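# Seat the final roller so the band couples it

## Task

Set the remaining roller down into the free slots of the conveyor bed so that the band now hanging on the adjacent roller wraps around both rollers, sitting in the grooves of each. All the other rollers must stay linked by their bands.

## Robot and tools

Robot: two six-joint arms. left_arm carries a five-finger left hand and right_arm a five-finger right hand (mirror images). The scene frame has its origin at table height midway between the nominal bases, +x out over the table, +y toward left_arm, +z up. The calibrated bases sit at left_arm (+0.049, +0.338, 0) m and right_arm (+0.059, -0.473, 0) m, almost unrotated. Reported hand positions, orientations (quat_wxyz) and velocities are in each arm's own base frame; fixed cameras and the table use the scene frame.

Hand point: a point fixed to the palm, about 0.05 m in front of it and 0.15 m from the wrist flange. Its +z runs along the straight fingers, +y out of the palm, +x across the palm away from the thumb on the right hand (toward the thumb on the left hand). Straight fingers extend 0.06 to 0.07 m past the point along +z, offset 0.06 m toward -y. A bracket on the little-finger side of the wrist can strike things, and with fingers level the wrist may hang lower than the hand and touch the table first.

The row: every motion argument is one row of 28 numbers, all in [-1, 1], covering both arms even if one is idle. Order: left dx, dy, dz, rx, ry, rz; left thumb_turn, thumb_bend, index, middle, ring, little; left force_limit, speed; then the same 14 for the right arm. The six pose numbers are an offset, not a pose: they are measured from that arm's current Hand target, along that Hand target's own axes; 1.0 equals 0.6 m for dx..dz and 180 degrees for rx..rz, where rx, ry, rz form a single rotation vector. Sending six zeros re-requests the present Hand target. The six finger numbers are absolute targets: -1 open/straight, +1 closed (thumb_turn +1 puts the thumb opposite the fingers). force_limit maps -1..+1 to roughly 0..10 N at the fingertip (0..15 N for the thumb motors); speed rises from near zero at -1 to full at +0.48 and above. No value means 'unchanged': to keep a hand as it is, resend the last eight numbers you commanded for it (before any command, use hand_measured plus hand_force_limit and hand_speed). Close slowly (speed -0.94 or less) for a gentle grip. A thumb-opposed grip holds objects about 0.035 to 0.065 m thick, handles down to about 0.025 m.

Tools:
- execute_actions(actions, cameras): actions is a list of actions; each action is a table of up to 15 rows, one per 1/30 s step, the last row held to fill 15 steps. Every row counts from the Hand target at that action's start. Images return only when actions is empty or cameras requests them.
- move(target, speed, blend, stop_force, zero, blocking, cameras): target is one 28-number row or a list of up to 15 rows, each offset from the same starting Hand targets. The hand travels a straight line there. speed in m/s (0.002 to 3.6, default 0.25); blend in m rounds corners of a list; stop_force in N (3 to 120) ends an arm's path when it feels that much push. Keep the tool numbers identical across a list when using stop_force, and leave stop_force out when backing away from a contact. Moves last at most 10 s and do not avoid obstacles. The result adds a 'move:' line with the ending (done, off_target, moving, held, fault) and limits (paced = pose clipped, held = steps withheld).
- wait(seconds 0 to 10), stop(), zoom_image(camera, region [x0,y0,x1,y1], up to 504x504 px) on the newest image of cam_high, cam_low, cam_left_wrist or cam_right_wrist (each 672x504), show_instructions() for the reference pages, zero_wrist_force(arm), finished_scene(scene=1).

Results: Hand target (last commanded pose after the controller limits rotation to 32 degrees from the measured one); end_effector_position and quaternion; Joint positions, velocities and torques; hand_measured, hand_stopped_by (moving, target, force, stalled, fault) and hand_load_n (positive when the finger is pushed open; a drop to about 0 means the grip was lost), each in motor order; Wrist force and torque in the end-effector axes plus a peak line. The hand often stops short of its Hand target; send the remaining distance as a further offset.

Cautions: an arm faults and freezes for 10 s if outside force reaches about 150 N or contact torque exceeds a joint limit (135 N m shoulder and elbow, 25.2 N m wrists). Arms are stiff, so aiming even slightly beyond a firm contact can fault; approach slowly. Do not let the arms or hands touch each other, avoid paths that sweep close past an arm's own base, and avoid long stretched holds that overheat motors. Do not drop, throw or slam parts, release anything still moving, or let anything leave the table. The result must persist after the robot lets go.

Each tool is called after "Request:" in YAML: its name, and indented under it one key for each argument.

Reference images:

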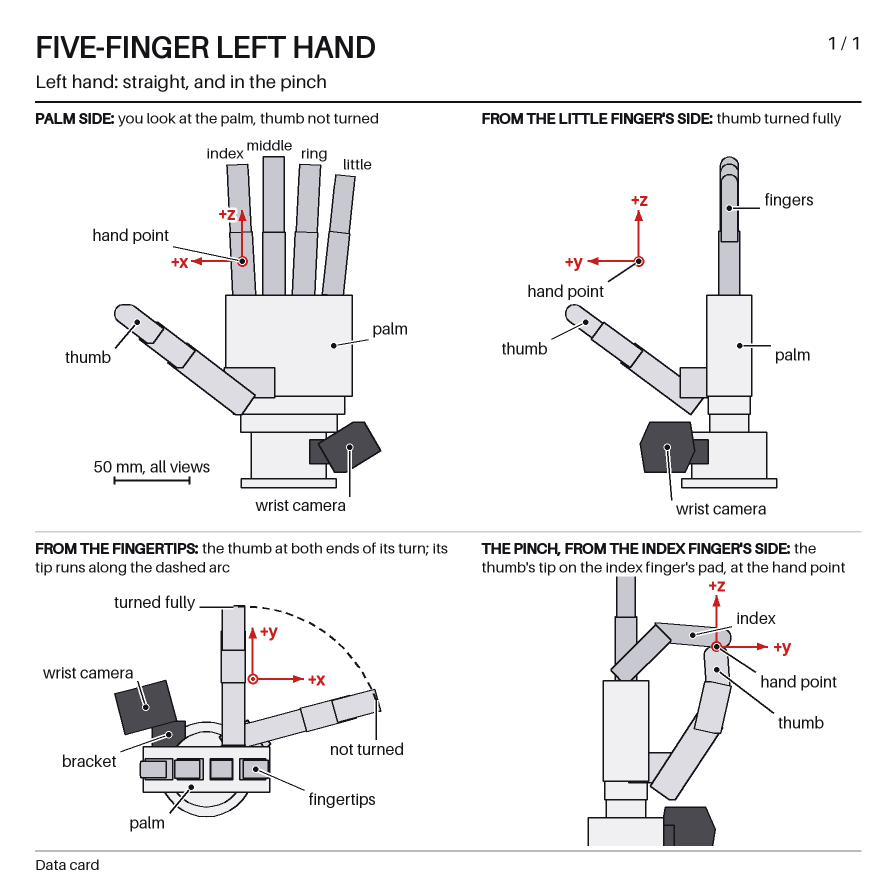

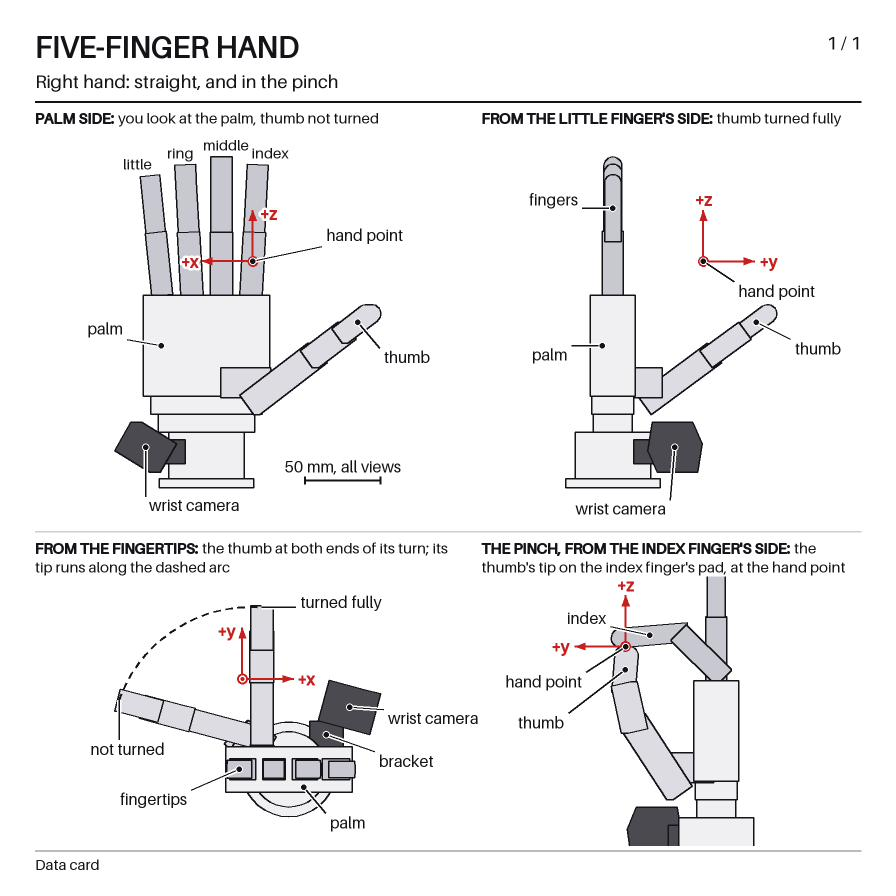

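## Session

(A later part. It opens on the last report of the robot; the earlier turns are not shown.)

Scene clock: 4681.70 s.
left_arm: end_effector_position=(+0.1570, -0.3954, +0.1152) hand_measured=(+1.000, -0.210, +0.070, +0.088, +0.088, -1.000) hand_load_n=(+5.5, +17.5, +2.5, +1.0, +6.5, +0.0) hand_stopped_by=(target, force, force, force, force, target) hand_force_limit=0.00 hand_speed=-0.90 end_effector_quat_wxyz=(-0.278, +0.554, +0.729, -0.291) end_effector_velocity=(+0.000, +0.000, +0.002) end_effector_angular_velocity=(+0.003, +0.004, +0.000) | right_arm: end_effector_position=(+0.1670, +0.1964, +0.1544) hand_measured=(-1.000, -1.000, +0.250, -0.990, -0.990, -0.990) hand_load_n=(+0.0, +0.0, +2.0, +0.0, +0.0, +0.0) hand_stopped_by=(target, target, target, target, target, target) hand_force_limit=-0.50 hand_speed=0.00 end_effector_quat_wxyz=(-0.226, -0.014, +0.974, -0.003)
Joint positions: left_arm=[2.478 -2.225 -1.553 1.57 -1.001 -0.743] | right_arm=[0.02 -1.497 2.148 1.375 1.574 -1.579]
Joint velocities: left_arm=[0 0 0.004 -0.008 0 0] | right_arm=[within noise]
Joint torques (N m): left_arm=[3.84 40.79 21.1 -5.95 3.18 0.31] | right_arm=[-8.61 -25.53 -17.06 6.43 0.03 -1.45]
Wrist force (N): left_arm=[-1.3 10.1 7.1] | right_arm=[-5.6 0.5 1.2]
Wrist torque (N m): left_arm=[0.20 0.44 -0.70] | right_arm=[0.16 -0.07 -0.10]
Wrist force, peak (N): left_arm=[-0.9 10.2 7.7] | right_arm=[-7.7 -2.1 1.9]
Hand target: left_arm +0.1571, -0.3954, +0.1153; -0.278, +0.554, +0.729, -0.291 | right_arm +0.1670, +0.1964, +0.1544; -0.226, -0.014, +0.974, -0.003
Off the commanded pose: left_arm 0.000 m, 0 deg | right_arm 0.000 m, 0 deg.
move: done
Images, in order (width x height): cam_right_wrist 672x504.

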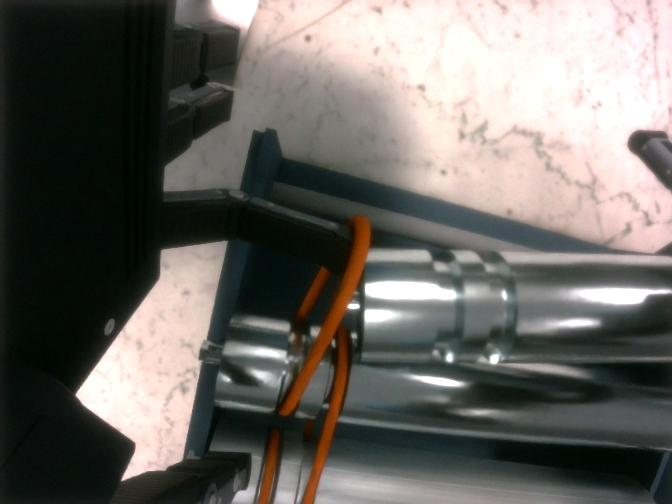

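Request:
zoom_image:
  camera: "cam_right_wrist"
  region: [270, 200, 390, 300]

Request:
zoom_image:
  camera: "cam_right_wrist"
  region: [270, 300, 390, 420]

Scaled by 4.200 from the camera's 672x504 image, which has a finer 960x720 frame.

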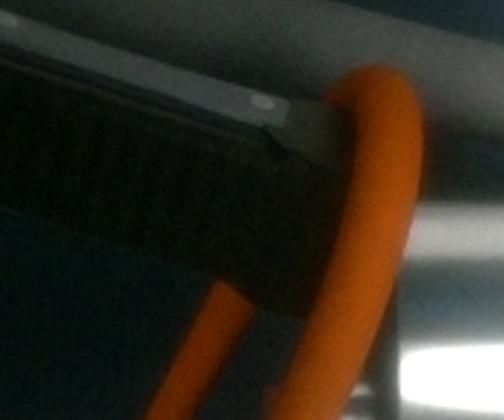

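Scaled by 4.200 from the camera's 672x504 image, which has a finer 960x720 frame.

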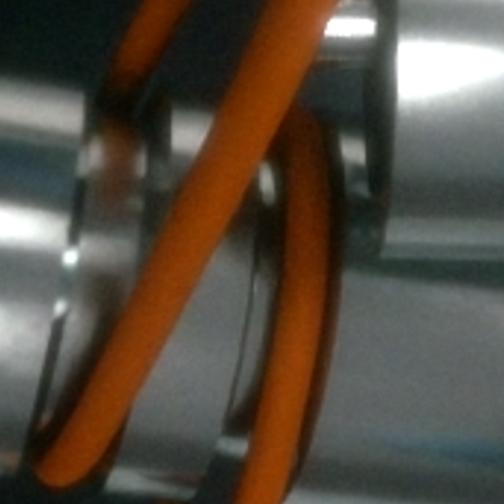

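Request:
move:
  target: [-0.02424,-0.00542,0.002905,0,0,0,1,0.35,0.5,0.5,0.5,-1,0.0,-0.9,0,0,0,0,0,0,-1,-1,0.25,-0.99,-0.99,-0.99,-0.5,0.0]
  speed: 0.015
  stop_force: 4
  cameras: ["cam_right_wrist"]

Request:
zoom_image:
  camera: "cam_right_wrist"
  region: [230, 190, 490, 430]

Scene clock: 4707.27 s.
left_arm: end_effector_position=(+0.1571, -0.4104, +0.1153) hand_measured=(+1.000, -0.210, +0.070, +0.088, +0.088, -1.000) hand_load_n=(+6.0, +17.5, +2.5, +0.5, +6.0, +0.0) hand_stopped_by=(target, force, force, force, force, target) hand_force_limit=0.00 hand_speed=-0.90 end_effector_quat_wxyz=(-0.278, +0.554, +0.729, -0.291) | right_arm: end_effector_position=(+0.1670, +0.1964, +0.1544) hand_measured=(-1.000, -1.000, +0.250, -0.990, -0.990, -0.990) hand_load_n=(+0.0, +0.0, +3.5, +0.0, +0.0, +0.0) hand_stopped_by=(target, target, target, target, target, target) hand_force_limit=-0.50 hand_speed=0.00 end_effector_quat_wxyz=(-0.226, -0.014, +0.974, -0.003)
Joint positions: left_arm=[2.455 -2.249 -1.506 1.559 -0.988 -0.765] | right_arm=[0.02 -1.497 2.148 1.375 1.574 -1.579]
Joint torques (N m): left_arm=[12.73 56.33 8.54 -0.69 -0.91 0.95] | right_arm=[-8.05 -25.73 -15.8 6.76 0.17 -1.55]
Wrist force (N): left_arm=[1.2 10.4 6.9] | right_arm=[-6.8 -1.7 1.4]
Wrist torque (N m): left_arm=[0.20 0.36 -0.65] | right_arm=[0.16 -0.08 -0.11]
Wrist force, peak (N): left_arm=[0.9 10.4 7.1] | right_arm=[-7.6 -2.0 1.9]
Hand target: left_arm +0.1571, -0.4104, +0.1153; -0.278, +0.554, +0.729, -0.291 | right_arm +0.1670, +0.1964, +0.1544; -0.226, -0.014, +0.974, -0.003
Off the commanded pose: left_arm 0.000 m, 0 deg | right_arm 0.000 m, 0 deg.
move: done
Images, in order (width x height): cam_right_wrist 672x504.

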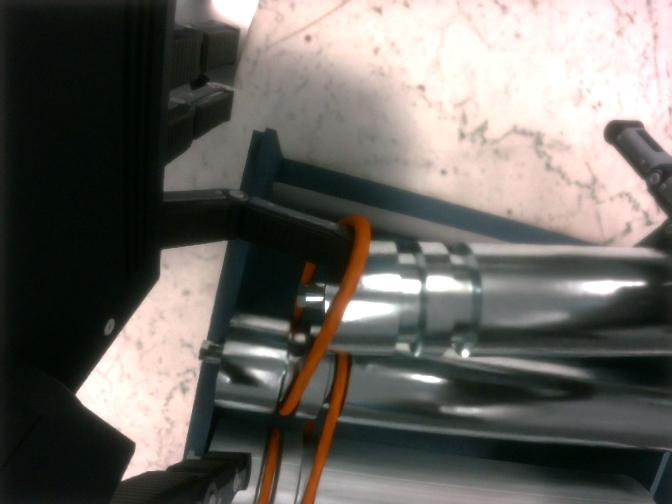

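Scaled by 1.938 from the camera's 672x504 image, which has a finer 960x720 frame.

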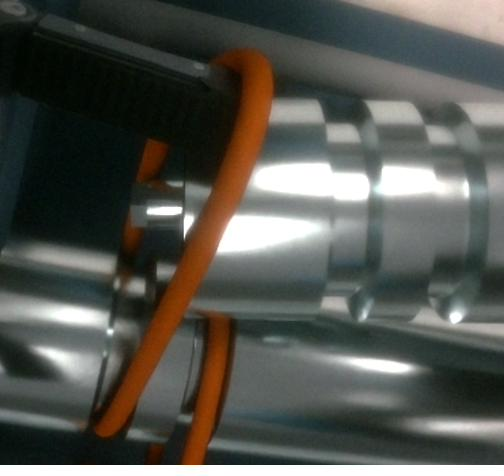

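Request:
move:
  target: [-0.012928,-0.002888,0.001552,0,0,0,1,0.35,0.5,0.5,0.5,-1,0.0,-0.9,0,0,0,0,0,0,-1,-1,0.25,-0.99,-0.99,-0.99,-0.5,0.0]
  speed: 0.01
  stop_force: 4
  cameras: ["cam_right_wrist"]

Request:
zoom_image:
  camera: "cam_right_wrist"
  region: [230, 190, 490, 430]

Scene clock: 4715.73 s.
left_arm: end_effector_position=(+0.1571, -0.4184, +0.1153) hand_measured=(+1.000, -0.210, +0.070, +0.088, +0.088, -1.000) hand_load_n=(+6.5, +18.0, +2.5, +1.0, +6.0, +0.0) hand_stopped_by=(target, force, force, force, force, target) hand_force_limit=0.00 hand_speed=-0.90 end_effector_quat_wxyz=(-0.278, +0.554, +0.729, -0.291) | right_arm: end_effector_position=(+0.1670, +0.1964, +0.1544) hand_measured=(-1.000, -1.000, +0.250, -0.990, -0.990, -0.990) hand_load_n=(+0.0, -0.5, +3.5, +0.0, +0.0, +0.0) hand_stopped_by=(target, target, target, target, target, target) hand_force_limit=-0.50 hand_speed=0.00 end_effector_quat_wxyz=(-0.226, -0.014, +0.974, -0.003)
Joint positions: left_arm=[2.443 -2.262 -1.48 1.553 -0.981 -0.777] | right_arm=[0.02 -1.497 2.148 1.375 1.574 -1.579]
Joint torques (N m): left_arm=[10.41 55.99 8.06 -0.54 -0.8 0.9] | right_arm=[-9.06 -25.83 -14.87 6.67 0.06 -1.31]
Wrist force (N): left_arm=[2.2 10.3 6.4] | right_arm=[-8.2 -3.0 2.0]
Wrist torque (N m): left_arm=[0.22 0.32 -0.60] | right_arm=[0.05 -0.03 -0.17]
Wrist force, peak (N): left_arm=[1.1 10.6 7.1] | right_arm=[-8.7 -2.7 1.8]
Hand target: left_arm +0.1571, -0.4184, +0.1153; -0.278, +0.554, +0.729, -0.291 | right_arm +0.1670, +0.1964, +0.1544; -0.226, -0.014, +0.974, -0.003
Off the commanded pose: left_arm 0.000 m, 0 deg | right_arm 0.000 m, 0 deg.
move: done
Images, in order (width x height): cam_right_wrist 672x504.

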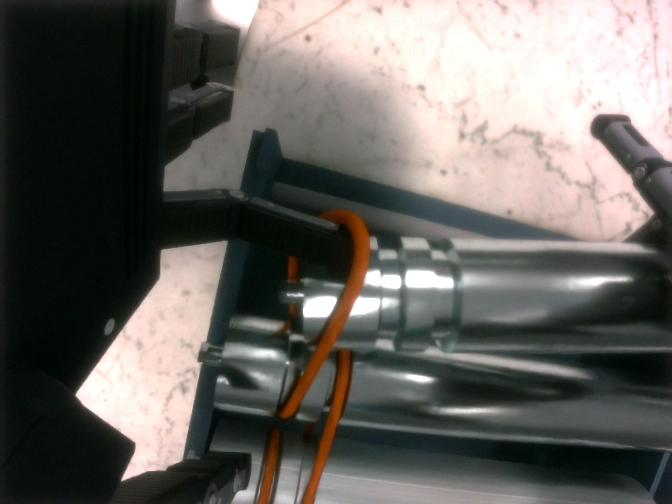

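Scaled by 1.938 from the camera's 672x504 image, which has a finer 960x720 frame.

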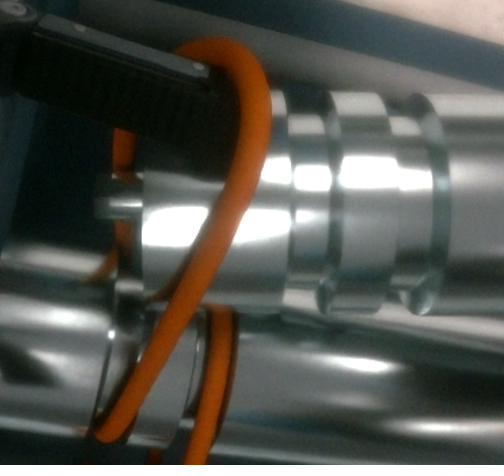

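Request:
move:
  target: [-0.000776,-0.00179,-0.009815,0,0,0,1,0.35,0.5,0.5,0.5,-1,0.0,-0.9,0,0,0,0,0,0,-1,-1,0.25,-0.99,-0.99,-0.99,-0.5,0.0]
  speed: 0.015
  cameras: ["cam_right_wrist"]

Request:
zoom_image:
  camera: "cam_right_wrist"
  region: [230, 190, 490, 430]

Scene clock: 4721.57 s.
left_arm: end_effector_position=(+0.1609, -0.4183, +0.1202) hand_measured=(+1.000, -0.210, +0.070, +0.088, +0.088, -1.000) hand_load_n=(+5.0, +17.5, +2.0, +1.5, +7.5, +0.0) hand_stopped_by=(target, force, force, force, force, target) hand_force_limit=0.00 hand_speed=-0.90 end_effector_quat_wxyz=(-0.278, +0.554, +0.729, -0.291) | right_arm: end_effector_position=(+0.1670, +0.1964, +0.1544) hand_measured=(-1.000, -1.000, +0.250, -0.990, -0.990, -0.990) hand_load_n=(+0.0, +0.0, +1.5, +0.0, +0.0, +0.0) hand_stopped_by=(target, target, target, target, target, target) hand_force_limit=-0.50 hand_speed=0.00 end_effector_quat_wxyz=(-0.226, -0.014, +0.974, -0.003)
Joint positions: left_arm=[2.448 -2.26 -1.47 1.538 -0.983 -0.772] | right_arm=[0.02 -1.497 2.148 1.375 1.574 -1.579]
Joint torques (N m): left_arm=[4.06 54.67 11.21 -1.99 0.25 0.96] | right_arm=[-9.49 -26.63 -14.47 6.64 -0.28 -1.39]
Wrist force (N): left_arm=[1.6 11.0 8.8] | right_arm=[-7.9 -2.0 0.4]
Wrist torque (N m): left_arm=[0.12 0.71 -0.97] | right_arm=[0.08 0.01 -0.16]
Wrist force, peak (N): left_arm=[1.9 11.3 8.7] | right_arm=[-8.5 -2.7 1.9]
Hand target: left_arm +0.1608, -0.4184, +0.1201; -0.278, +0.554, +0.729, -0.291 | right_arm +0.1670, +0.1964, +0.1544; -0.226, -0.014, +0.974, -0.003
Off the commanded pose: left_arm 0.000 m, 0 deg | right_arm 0.000 m, 0 deg.
move: done
Images, in order (width x height): cam_right_wrist 672x504.

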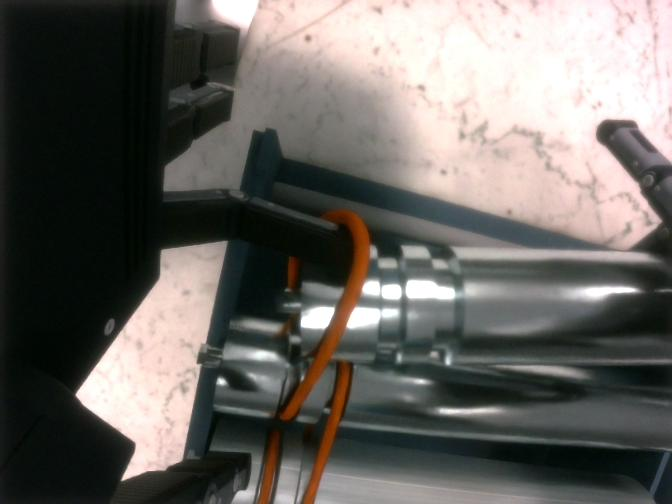

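Scaled by 1.938 from the camera's 672x504 image, which has a finer 960x720 frame.

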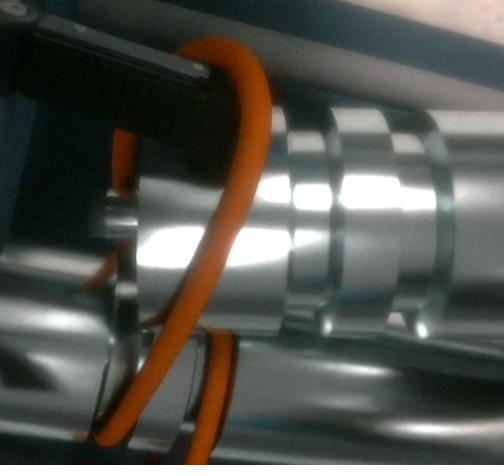

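Request:
move:
  target: [-0.000518,-0.001194,-0.006543,0,0,0,1,0.35,0.5,0.5,0.5,-1,0.0,-0.9,0,0,0,0,0,0,-1,-1,0.25,-0.99,-0.99,-0.99,-0.5,0.0]
  speed: 0.015
  cameras: ["cam_right_wrist"]

Request:
zoom_image:
  camera: "cam_right_wrist"
  region: [230, 190, 490, 430]

Scene clock: 4724.80 s.
left_arm: end_effector_position=(+0.1633, -0.4184, +0.1233) hand_measured=(+1.000, -0.210, +0.070, +0.086, +0.088, -1.000) hand_load_n=(+3.5, +17.5, +1.5, +2.0, +9.5, +0.0) hand_stopped_by=(target, force, force, force, force, target) hand_force_limit=0.00 hand_speed=-0.90 end_effector_quat_wxyz=(-0.278, +0.554, +0.729, -0.291) | right_arm: end_effector_position=(+0.1670, +0.1964, +0.1544) hand_measured=(-1.000, -1.000, +0.250, -0.990, -0.990, -0.990) hand_load_n=(+0.0, +0.0, +0.5, +0.0, +0.0, +0.0) hand_stopped_by=(target, target, target, target, target, target) hand_force_limit=-0.50 hand_speed=0.00 end_effector_quat_wxyz=(-0.226, -0.014, +0.974, -0.003)
Joint positions: left_arm=[2.451 -2.259 -1.462 1.528 -0.985 -0.769] | right_arm=[0.02 -1.497 2.148 1.375 1.574 -1.579]
Joint torques (N m): left_arm=[9.6 56.42 15.34 -3.55 -0.26 1.34] | right_arm=[-8.75 -24.66 -14.29 6.37 0.09 -1.07]
Wrist force (N): left_arm=[1.7 10.4 10.0] | right_arm=[-7.8 -1.5 -0.3]
Wrist torque (N m): left_arm=[0.10 0.97 -0.84] | right_arm=[0.10 0.00 -0.15]
Wrist force, peak (N): left_arm=[1.7 11.3 9.1] | right_arm=[-8.1 -2.0 0.1]
Hand target: left_arm +0.1633, -0.4184, +0.1232; -0.278, +0.554, +0.729, -0.291 | right_arm +0.1670, +0.1964, +0.1544; -0.226, -0.014, +0.974, -0.003
Off the commanded pose: left_arm 0.000 m, 0 deg | right_arm 0.000 m, 0 deg.
move: done
Images, in order (width x height): cam_right_wrist 672x504.

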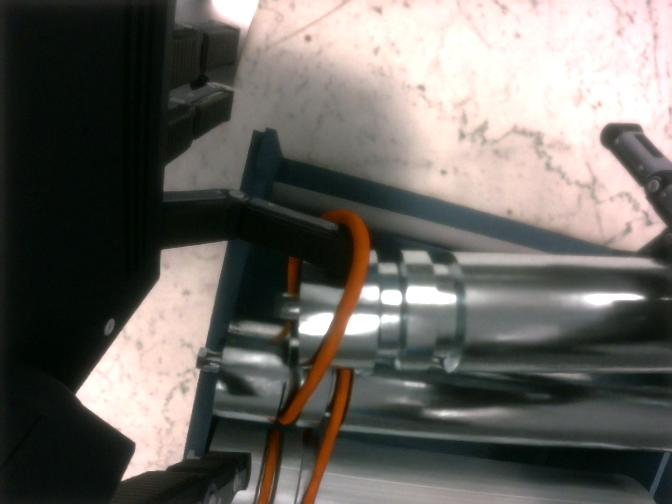

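Scaled by 1.938 from the camera's 672x504 image, which has a finer 960x720 frame.

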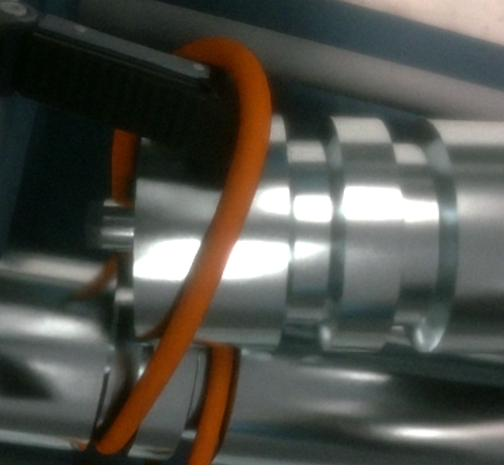

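Request:
zoom_image:
  camera: "cam_right_wrist"
  region: [240, 280, 340, 380]

Scaled by 5.040 from the camera's 672x504 image, which has a finer 960x720 frame.

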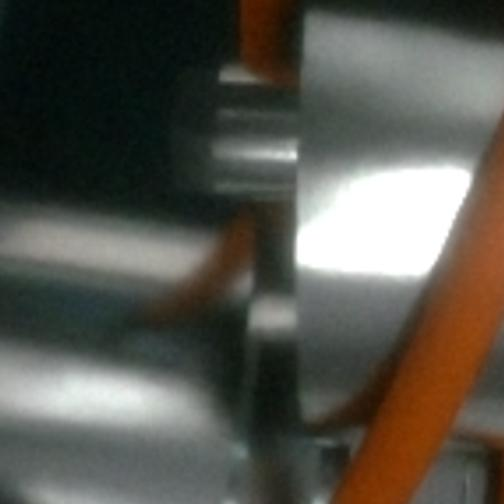

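Request:
move:
  target: [0,0,0,0,0,0,1,0.35,0.5,0.5,0.5,-1,0.0,-0.9,-0.001588,-0.006667,0.01574,0,0,0,-1,-1,0.25,-0.99,-0.99,-0.99,-0.5,0.0]
  speed: 0.02
  stop_force: 6
  cameras: ["cam_right_wrist"]

Request:
zoom_image:
  camera: "cam_right_wrist"
  region: [230, 190, 490, 430]

Scene clock: 4752.67 s.
left_arm: end_effector_position=(+0.1633, -0.4184, +0.1232) hand_measured=(+1.000, -0.210, +0.070, +0.086, +0.088, -1.000) hand_load_n=(+3.0, +17.5, +1.5, +2.0, +10.0, +0.0) hand_stopped_by=(target, force, force, force, force, target) hand_force_limit=0.00 hand_speed=-0.90 end_effector_quat_wxyz=(-0.278, +0.554, +0.729, -0.291) | right_arm: end_effector_position=(+0.1639, +0.1923, +0.1454) hand_measured=(-1.000, -1.000, +0.250, -0.990, -0.990, -0.990) hand_load_n=(+0.0, +0.0, -0.5, +0.0, +0.0, +0.0) hand_stopped_by=(target, target, target, target, target, target) hand_force_limit=-0.50 hand_speed=0.00 end_effector_quat_wxyz=(-0.226, -0.014, +0.974, -0.003)
Joint positions: left_arm=[2.45 -2.259 -1.463 1.528 -0.985 -0.769] | right_arm=[0.004 -1.493 2.172 1.347 1.581 -1.594]
Joint torques (N m): left_arm=[-6.7 45.49 10.08 -1.41 4.35 -0.77] | right_arm=[13.91 -25.04 -17.75 7.11 -1.1 1.03]
Wrist force (N): left_arm=[-0.6 11.1 10.0] | right_arm=[-7.4 0.1 -1.2]
Wrist torque (N m): left_arm=[0.12 1.04 -1.05] | right_arm=[0.09 -0.02 -0.11]
Wrist force, peak (N): left_arm=[-0.7 11.5 10.2] | right_arm=[-8.4 -1.6 -1.0]
Hand target: left_arm +0.1633, -0.4184, +0.1232; -0.278, +0.554, +0.729, -0.291 | right_arm +0.1639, +0.1923, +0.1454; -0.226, -0.014, +0.974, -0.003
Off the commanded pose: left_arm 0.000 m, 0 deg | right_arm 0.000 m, 0 deg.
move: done
Images, in order (width x height): cam_right_wrist 672x504.

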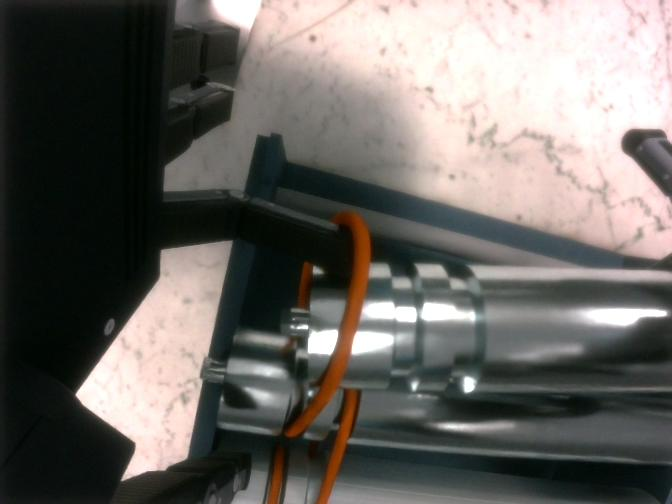

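Scaled by 1.938 from the camera's 672x504 image, which has a finer 960x720 frame.

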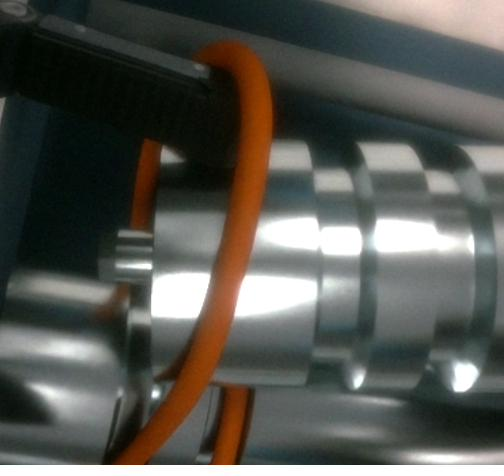

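Request:
zoom_image:
  camera: "cam_right_wrist"
  region: [270, 240, 370, 340]

Request:
zoom_image:
  camera: "cam_right_wrist"
  region: [270, 340, 370, 440]

Scaled by 5.040 from the camera's 672x504 image, which has a finer 960x720 frame.

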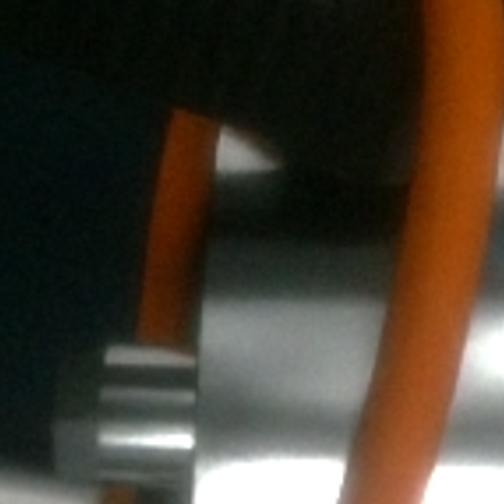

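Scaled by 5.040 from the camera's 672x504 image, which has a finer 960x720 frame.

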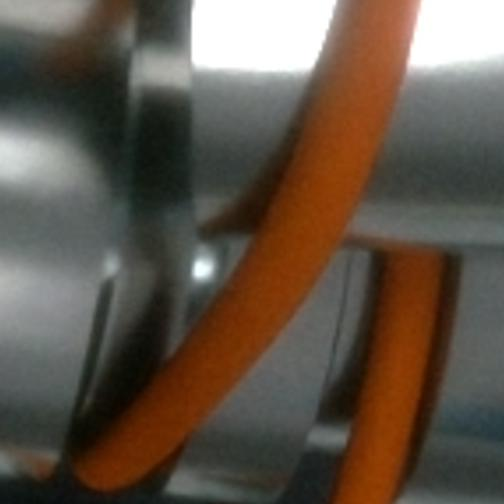

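Request:
move:
  target: [-0.00029,-0.002118,-0.006373,0,0,0,1,0.35,0.5,0.5,0.5,-1,0.0,-0.9,0,0,0,0,0,0,-1,-1,0.25,-0.99,-0.99,-0.99,-0.5,0.0]
  speed: 0.015
  cameras: ["cam_right_wrist"]

Request:
zoom_image:
  camera: "cam_right_wrist"
  region: [230, 190, 490, 430]

Request:
zoom_image:
  camera: "cam_right_wrist"
  region: [270, 240, 370, 340]

Scene clock: 4760.50 s.
left_arm: end_effector_position=(+0.1653, -0.4184, +0.1268) hand_measured=(+1.000, -0.210, +0.070, +0.086, +0.088, -1.000) hand_load_n=(+2.0, +17.5, +1.0, +2.0, +10.5, -0.5) hand_stopped_by=(target, force, force, force, force, target) hand_force_limit=0.00 hand_speed=-0.90 end_effector_quat_wxyz=(-0.278, +0.554, +0.729, -0.291) | right_arm: end_effector_position=(+0.1639, +0.1923, +0.1455) hand_measured=(-1.000, -1.000, +0.250, -0.990, -0.990, -0.990) hand_load_n=(+0.0, +0.0, -1.0, +0.0, +0.0, +0.0) hand_stopped_by=(target, target, target, target, target, target) hand_force_limit=-0.50 hand_speed=0.00 end_effector_quat_wxyz=(-0.226, -0.014, +0.974, -0.003)
Joint positions: left_arm=[2.453 -2.257 -1.456 1.518 -0.986 -0.767] | right_arm=[0.004 -1.493 2.172 1.347 1.581 -1.594]
Joint torques (N m): left_arm=[10.57 55.53 15.02 -4.13 -0.8 1.45] | right_arm=[13.38 -23.24 -16.72 6.3 -1.13 1.37]
Wrist force (N): left_arm=[-1.5 11.0 10.5] | right_arm=[-7.5 1.1 -1.9]
Wrist torque (N m): left_arm=[0.14 1.08 -1.02] | right_arm=[0.16 0.01 -0.09]
Wrist force, peak (N): left_arm=[-0.4 11.4 11.1] | right_arm=[-8.0 0.4 -1.8]
Hand target: left_arm +0.1653, -0.4184, +0.1267; -0.278, +0.554, +0.729, -0.291 | right_arm +0.1639, +0.1923, +0.1454; -0.226, -0.014, +0.974, -0.003
Off the commanded pose: left_arm 0.000 m, 0 deg | right_arm 0.000 m, 0 deg.
move: done
Images, in order (width x height): cam_right_wrist 672x504.

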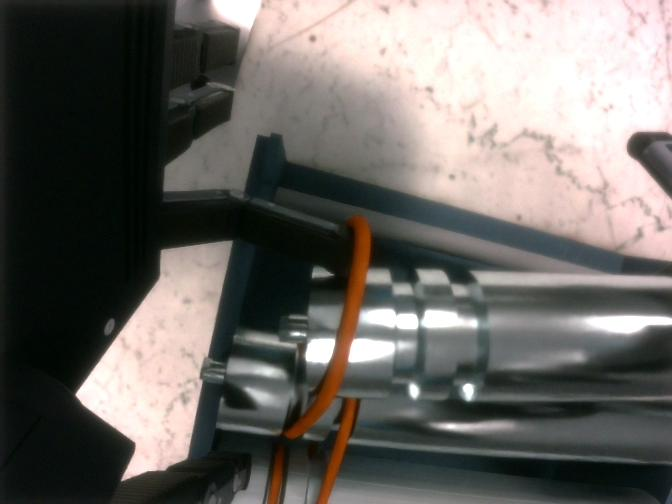

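Scaled by 1.938 from the camera's 672x504 image, which has a finer 960x720 frame.

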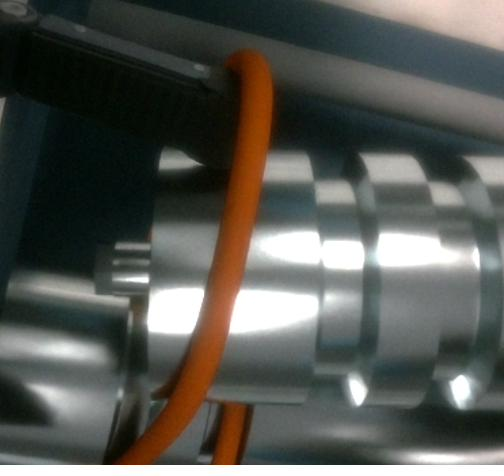

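Scaled by 5.040 from the camera's 672x504 image, which has a finer 960x720 frame.

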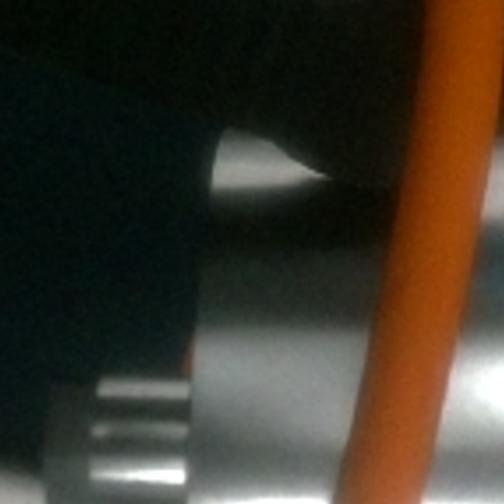

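Request:
move:
  target: [-0.01616,-0.00361,0.00194,0,0,0,1,0.35,0.5,0.5,0.5,-1,0.0,-0.9,0,0,0,0,0,0,-1,-1,0.25,-0.99,-0.99,-0.99,-0.5,0.0]
  speed: 0.01
  stop_force: 4
  cameras: ["cam_right_wrist"]

Request:
zoom_image:
  camera: "cam_right_wrist"
  region: [230, 190, 490, 430]

Scene clock: 4765.93 s.
left_arm: end_effector_position=(+0.1653, -0.4265, +0.1267) hand_measured=(+1.000, -0.210, +0.070, +0.086, +0.088, -1.000) hand_load_n=(+4.0, +18.0, +1.0, +1.5, +10.0, +0.0) hand_stopped_by=(target, force, force, force, force, target) hand_force_limit=0.00 hand_speed=-0.90 end_effector_quat_wxyz=(-0.278, +0.554, +0.729, -0.291) | right_arm: end_effector_position=(+0.1639, +0.1923, +0.1454) hand_measured=(-1.000, -1.000, +0.250, -0.990, -0.990, -0.990) hand_load_n=(+0.0, +0.0, -1.0, -0.5, +0.0, +0.0) hand_stopped_by=(target, target, target, target, target, target) hand_force_limit=-0.50 hand_speed=0.00 end_effector_quat_wxyz=(-0.226, -0.014, +0.974, -0.003)
Joint positions: left_arm=[2.441 -2.27 -1.43 1.512 -0.98 -0.779] | right_arm=[0.004 -1.493 2.172 1.347 1.581 -1.594]
Joint torques (N m): left_arm=[12.19 58.93 10.74 -0.83 -0.53 1.91] | right_arm=[7.85 -20.51 -12.12 2.84 -0.84 0.48]
Wrist force (N): left_arm=[0.6 11.9 10.4] | right_arm=[-7.9 -0.4 -1.6]
Wrist torque (N m): left_arm=[0.18 0.96 -0.98] | right_arm=[0.09 0.04 -0.13]
Wrist force, peak (N): left_arm=[8.6 9.6 9.9] | right_arm=[-8.7 -0.3 -2.2]
Hand target: left_arm +0.1653, -0.4265, +0.1267; -0.278, +0.554, +0.729, -0.291 (not the last commanded pose) | right_arm +0.1639, +0.1923, +0.1454; -0.226, -0.014, +0.974, -0.003
Off the commanded pose: left_arm 0.002 m, 0 deg | right_arm 0.000 m, 0 deg.
move: contact (left_arm)
Images, in order (width x height): cam_right_wrist 672x504.

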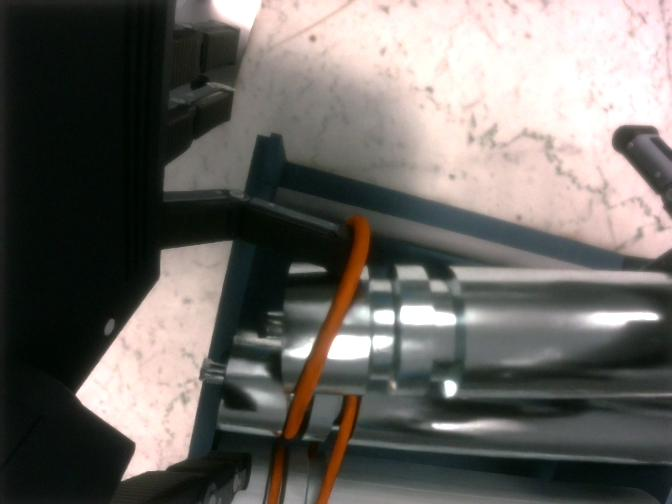

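Scaled by 1.938 from the camera's 672x504 image, which has a finer 960x720 frame.

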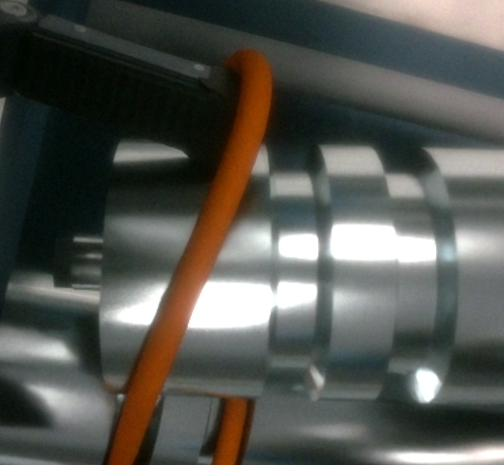

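Request:
zoom_image:
  camera: "cam_right_wrist"
  region: [260, 350, 360, 450]

Request:
zoom_image:
  camera: "cam_right_wrist"
  region: [240, 230, 380, 350]

Scaled by 5.040 from the camera's 672x504 image, which has a finer 960x720 frame.

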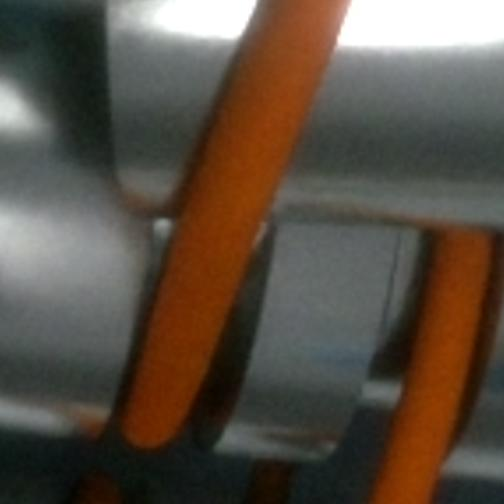

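Scaled by 3.600 from the camera's 672x504 image, which has a finer 960x720 frame.

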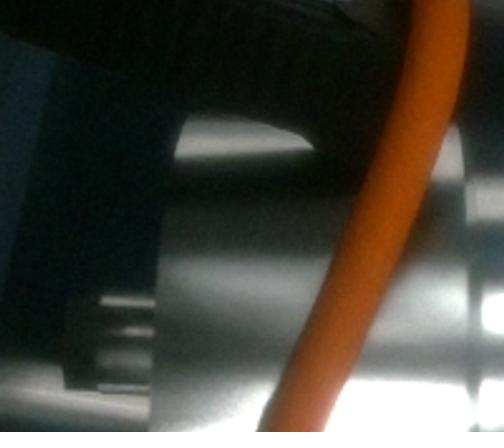

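Request:
move:
  target:
    - [0.00029,0.002118,0.006373,0,0,0,1,0.35,0.5,0.5,0.5,-1,0.0,-0.9,0,0,0,0,0,0,-1,-1,0.25,-0.99,-0.99,-0.99,-0.5,0.0]
    - [-0.012638,-0.00077,0.007925,0,0,0,1,0.35,0.5,0.5,0.5,-1,0.0,-0.9,0,0,0,0,0,0,-1,-1,0.25,-0.99,-0.99,-0.99,-0.5,0.0]
  speed: 0.01
  stop_force: 5
  cameras: ["cam_right_wrist"]

Request:
zoom_image:
  camera: "cam_right_wrist"
  region: [230, 190, 490, 430]

Scene clock: 4793.03 s.
left_arm: end_effector_position=(+0.1632, -0.4273, +0.1230) hand_measured=(+1.000, -0.210, +0.070, +0.088, +0.088, -1.000) hand_load_n=(+7.5, +18.5, +2.0, +0.5, +7.5, +0.0) hand_stopped_by=(target, force, force, force, force, target) hand_force_limit=0.00 hand_speed=-0.90 end_effector_quat_wxyz=(-0.278, +0.554, +0.729, -0.291) | right_arm: end_effector_position=(+0.1639, +0.1923, +0.1454) hand_measured=(-1.000, -1.000, +0.250, -0.990, -0.990, -0.990) hand_load_n=(+0.0, +0.0, +1.0, +0.0, +0.0, +0.0) hand_stopped_by=(target, target, target, target, target, target) hand_force_limit=-0.50 hand_speed=0.00 end_effector_quat_wxyz=(-0.226, -0.014, +0.974, -0.003)
Joint positions: left_arm=[2.437 -2.274 -1.434 1.522 -0.977 -0.782] | right_arm=[0.004 -1.493 2.172 1.347 1.581 -1.594]
Joint torques (N m): left_arm=[11.84 58.65 19.02 -1 -0.57 1.95] | right_arm=[4.18 -16.73 -7.65 4.66 -0.87 0.1]
Wrist force (N): left_arm=[0.8 12.0 8.5] | right_arm=[-7.5 0.1 -0.1]
Wrist torque (N m): left_arm=[0.27 0.67 -1.08] | right_arm=[0.16 0.01 -0.12]
Wrist force, peak (N): left_arm=[10.9 8.8 7.5] | right_arm=[-8.8 -0.4 -0.5]
Hand target: left_arm +0.1632, -0.4273, +0.1230; -0.278, +0.554, +0.729, -0.291 (not the last commanded pose) | right_arm +0.1639, +0.1923, +0.1454; -0.226, -0.014, +0.974, -0.003
Off the commanded pose: left_arm 0.007 m, 0 deg | right_arm 0.000 m, 0 deg.
move: contact (left_arm); path passed 1 of 2 targets
Images, in order (width x height): cam_right_wrist 672x504.

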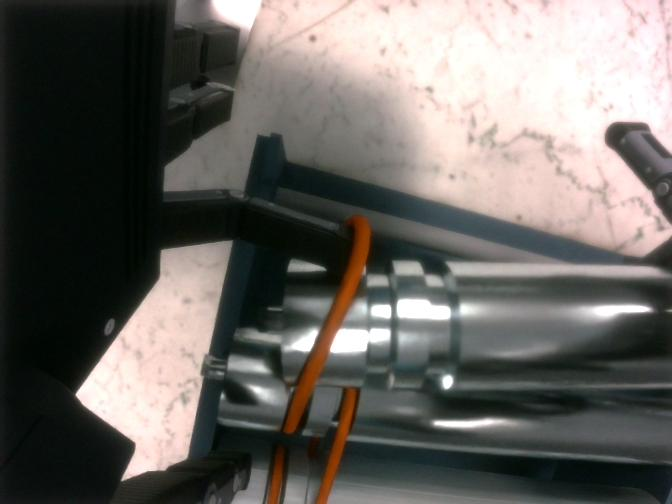

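Scaled by 1.938 from the camera's 672x504 image, which has a finer 960x720 frame.

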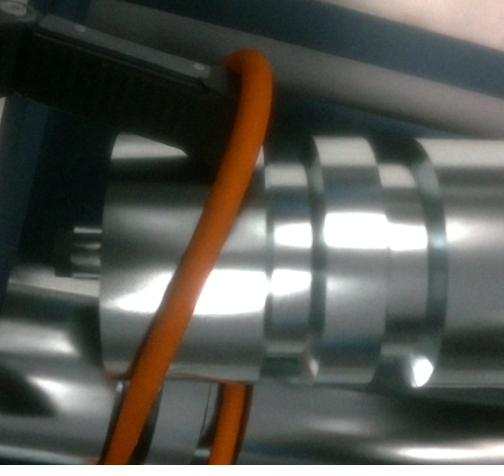

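Request:
move:
  target:
    - [0.004848,0.001084,-0.000581,0,0,0,1,0.35,0.5,0.5,0.5,-1,0.0,-0.9,0,0,0,0,0,0,-1,-1,0.25,-0.99,-0.99,-0.99,-0.5,0.0]
    - [0.005951,-0.00374,-0.000402,0,0,0,1,0.35,0.5,0.5,0.5,-1,0.0,-0.9,0,0,0,0,0,0,-1,-1,0.25,-0.99,-0.99,-0.99,-0.5,0.0]
  speed: 0.015

Request:
move:
  target: [-0.017776,-0.003975,0.00213,0,0,0,1,0.35,0.5,0.5,0.5,-1,0.0,-0.9,0,0,0,0,0,0,-1,-1,0.25,-0.99,-0.99,-0.99,-0.5,0.0]
  speed: 0.01
  stop_force: 5
  cameras: ["cam_right_wrist"]

Request:
zoom_image:
  camera: "cam_right_wrist"
  region: [230, 190, 490, 430]

Scene clock: 4811.97 s.
left_arm: end_effector_position=(+0.1611, -0.4243, +0.1252) hand_measured=(+1.000, -0.210, +0.070, +0.088, +0.088, -1.000) hand_load_n=(+11.0, +19.5, +2.0, +0.5, +6.0, +0.0) hand_stopped_by=(target, force, force, force, force, target) hand_force_limit=0.00 hand_speed=-0.90 end_effector_quat_wxyz=(-0.278, +0.554, +0.729, -0.291) | right_arm: end_effector_position=(+0.1639, +0.1923, +0.1454) hand_measured=(-1.000, -1.000, +0.250, -0.990, -0.990, -0.990) hand_load_n=(+0.0, +0.0, +0.5, +0.0, +0.0, +0.0) hand_stopped_by=(target, target, target, target, target, target) hand_force_limit=-0.50 hand_speed=0.00 end_effector_quat_wxyz=(-0.226, -0.014, +0.974, -0.003)
Joint positions: left_arm=[2.439 -2.263 -1.446 1.523 -0.978 -0.781] | right_arm=[0.004 -1.493 2.172 1.347 1.581 -1.594]
Joint torques (N m): left_arm=[-5.91 41.48 15.23 -6.16 4.45 -0.22] | right_arm=[1.59 -12.07 -7.04 5.97 -0.76 -0.06]
Wrist force (N): left_arm=[-2.9 13.5 8.0] | right_arm=[-5.3 0.9 -0.2]
Wrist torque (N m): left_arm=[0.29 0.71 -1.38] | right_arm=[0.18 0.00 -0.11]
Wrist force, peak (N): left_arm=[-2.9 13.5 8.0] | right_arm=[-7.9 0.0 -0.1]
Hand target: left_arm +0.1611, -0.4243, +0.1251; -0.278, +0.554, +0.729, -0.291 | right_arm +0.1639, +0.1923, +0.1454; -0.226, -0.014, +0.974, -0.003
Off the commanded pose: left_arm 0.000 m, 0 deg | right_arm 0.000 m, 0 deg.
move: done

Scene clock: 4813.43 s.
left_arm: end_effector_position=(+0.1611, -0.4285, +0.1251) hand_measured=(+1.000, -0.210, +0.070, +0.088, +0.088, -1.000) hand_load_n=(+13.5, +20.5, +2.0, +0.5, +6.5, +0.0) hand_stopped_by=(target, force, force, force, force, target) hand_force_limit=0.00 hand_speed=-0.90 end_effector_quat_wxyz=(-0.278, +0.554, +0.729, -0.291) | right_arm: end_effector_position=(+0.1639, +0.1923, +0.1454) hand_measured=(-1.000, -1.000, +0.250, -0.990, -0.990, -0.990) hand_load_n=(+0.0, +0.0, +1.0, +0.0, +0.0, +0.5) hand_stopped_by=(target, target, target, target, target, target) hand_force_limit=-0.50 hand_speed=0.00 end_effector_quat_wxyz=(-0.226, -0.014, +0.974, -0.003)
Joint positions: left_arm=[2.433 -2.271 -1.432 1.52 -0.975 -0.787] | right_arm=[0.004 -1.493 2.172 1.347 1.581 -1.594]
Joint torques (N m): left_arm=[10.94 58.75 7.98 -0.99 -0.39 2.33] | right_arm=[-0.81 -11.81 -5.89 6.28 -0.74 -0.2]
Wrist force (N): left_arm=[-0.7 13.6 7.1] | right_arm=[-5.4 -0.8 0.1]
Wrist torque (N m): left_arm=[0.30 0.52 -1.39] | right_arm=[0.11 0.04 -0.14]
Wrist force, peak (N): left_arm=[0.7 14.3 7.4] | right_arm=[-7.6 -1.3 -0.9]
Hand target: left_arm +0.1611, -0.4285, +0.1251; -0.278, +0.554, +0.729, -0.291 (not the last commanded pose) | right_arm +0.1639, +0.1923, +0.1454; -0.226, -0.014, +0.974, -0.003
Off the commanded pose: left_arm 0.007 m, 0 deg | right_arm 0.000 m, 0 deg.
move: contact (left_arm)
Images, in order (width x height): cam_right_wrist 672x504.

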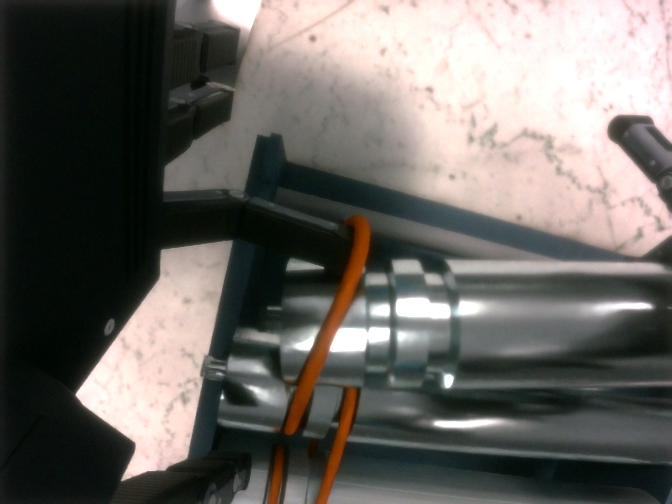

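Scaled by 1.938 from the camera's 672x504 image, which has a finer 960x720 frame.

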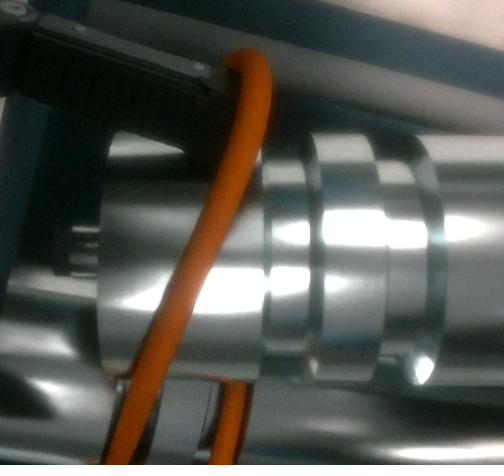

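Request:
move:
  target: [0,0,0,0,0,0,1,0.35,0.5,0.5,0.5,-1,0.0,-0.9,0.004988,0,-0.000711,0,0,0,-1,-1,0.25,-0.99,-0.99,-0.99,-0.5,0.0]
  speed: 0.02

Request:
move:
  target: [-0.004848,-0.001084,0.000581,0,0,0,1,0.35,0.5,0.5,0.5,-1,0.0,-0.9,0,0,0,0,0,0,-1,-1,0.25,-0.99,-0.99,-0.99,-0.5,0.0]
  speed: 0.01
  cameras: ["cam_right_wrist", "cam_left_wrist"]

Request:
zoom_image:
  camera: "cam_right_wrist"
  region: [230, 190, 490, 430]

Scene clock: 4832.70 s.
left_arm: end_effector_position=(+0.1611, -0.4285, +0.1251) hand_measured=(+1.000, -0.210, +0.070, +0.088, +0.088, -1.000) hand_load_n=(+13.5, +20.0, +2.0, +1.0, +7.5, +0.0) hand_stopped_by=(target, force, force, force, force, target) hand_force_limit=0.00 hand_speed=-0.90 end_effector_quat_wxyz=(-0.278, +0.554, +0.729, -0.291) | right_arm: end_effector_position=(+0.1613, +0.1922, +0.1472) hand_measured=(-1.000, -1.000, +0.250, -0.990, -0.990, -0.990) hand_load_n=(+0.0, +0.0, +2.5, +0.0, +0.0, +0.0) hand_stopped_by=(target, target, target, target, target, target) hand_force_limit=-0.50 hand_speed=0.00 end_effector_quat_wxyz=(-0.226, -0.014, +0.974, -0.003)
Joint positions: left_arm=[2.433 -2.271 -1.433 1.52 -0.975 -0.787] | right_arm=[0.004 -1.502 2.177 1.352 1.581 -1.594]
Joint torques (N m): left_arm=[11.57 57.8 14.04 -2.46 1.37 1.56] | right_arm=[-11.05 -13.26 -7.74 8.16 0.77 -2.72]
Wrist force (N): left_arm=[8.9 10.4 8.7] | right_arm=[-14.0 -0.7 1.0]
Wrist torque (N m): left_arm=[0.11 0.55 -0.95] | right_arm=[0.15 -0.11 -0.05]
Wrist force, peak (N): left_arm=[8.9 10.4 8.7] | right_arm=[-14.1 -0.9 1.3]
Hand target: left_arm +0.1611, -0.4285, +0.1251; -0.278, +0.554, +0.729, -0.291 | right_arm +0.1614, +0.1922, +0.1471; -0.226, -0.014, +0.974, -0.003
Off the commanded pose: left_arm 0.000 m, 0 deg | right_arm 0.000 m, 0 deg.
move: done

Scene clock: 4833.40 s.
left_arm: end_effector_position=(+0.1611, -0.4315, +0.1251) hand_measured=(+1.000, -0.210, +0.070, +0.088, +0.088, -1.000) hand_load_n=(+18.0, +20.5, +3.5, +1.0, +6.0, +0.0) hand_stopped_by=(target, force, force, force, force, target) hand_force_limit=0.00 hand_speed=-0.90 end_effector_quat_wxyz=(-0.278, +0.554, +0.729, -0.291) | right_arm: end_effector_position=(+0.1613, +0.1922, +0.1472) hand_measured=(-1.000, -1.000, +0.250, -0.990, -0.990, -0.990) hand_load_n=(+0.0, +0.0, +1.5, +0.0, +0.0, +0.0) hand_stopped_by=(target, target, target, target, target, target) hand_force_limit=-0.50 hand_speed=0.00 end_effector_quat_wxyz=(-0.226, -0.014, +0.974, -0.003)
Joint positions: left_arm=[2.429 -2.276 -1.422 1.517 -0.972 -0.791] | right_arm=[0.004 -1.502 2.177 1.352 1.581 -1.594]
Joint torques (N m): left_arm=[-3.9 39.44 19.22 -2.19 7.89 0.3] | right_arm=[-9.95 -11.02 -14.58 4.2 0.92 -2.58]
Wrist force (N): left_arm=[24.7 5.7 8.1] | right_arm=[-15.5 -0.9 0.0]
Wrist torque (N m): left_arm=[-0.14 0.00 -0.29] | right_arm=[0.14 -0.05 -0.07]
Wrist force, peak (N): left_arm=[24.7 5.7 8.1] | right_arm=[-15.6 -1.0 0.2]
Hand target: left_arm +0.1611, -0.4315, +0.1251; -0.278, +0.554, +0.729, -0.291 | right_arm +0.1614, +0.1922, +0.1471; -0.226, -0.014, +0.974, -0.003
Off the commanded pose: left_arm 0.000 m, 0 deg | right_arm 0.000 m, 0 deg.
move: done
Images, in order (width x height): cam_left_wrist 672x504, cam_right_wrist 672x504.

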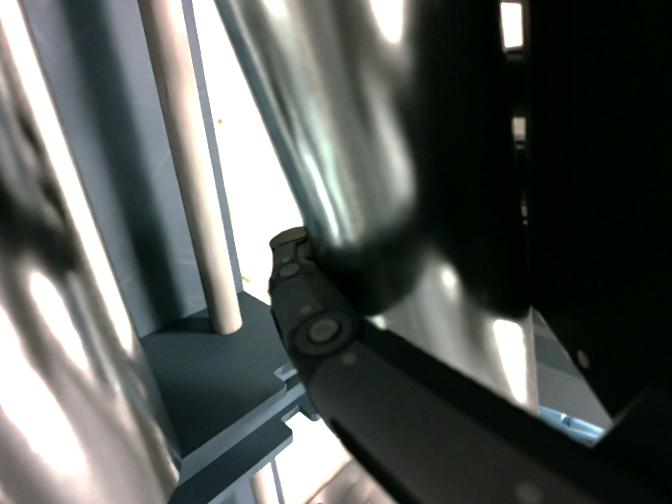

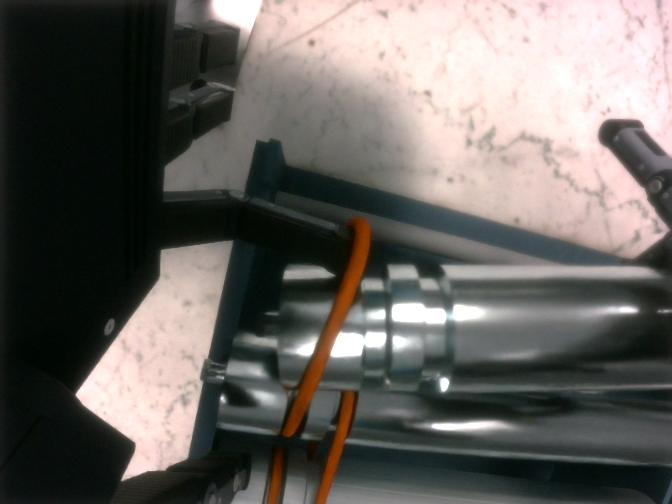

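Scaled by 1.938 from the camera's 672x504 image, which has a finer 960x720 frame.

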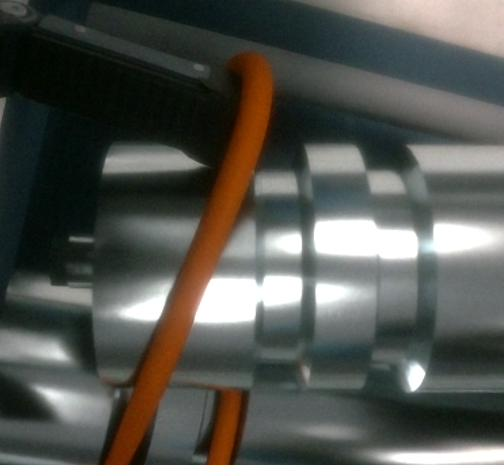

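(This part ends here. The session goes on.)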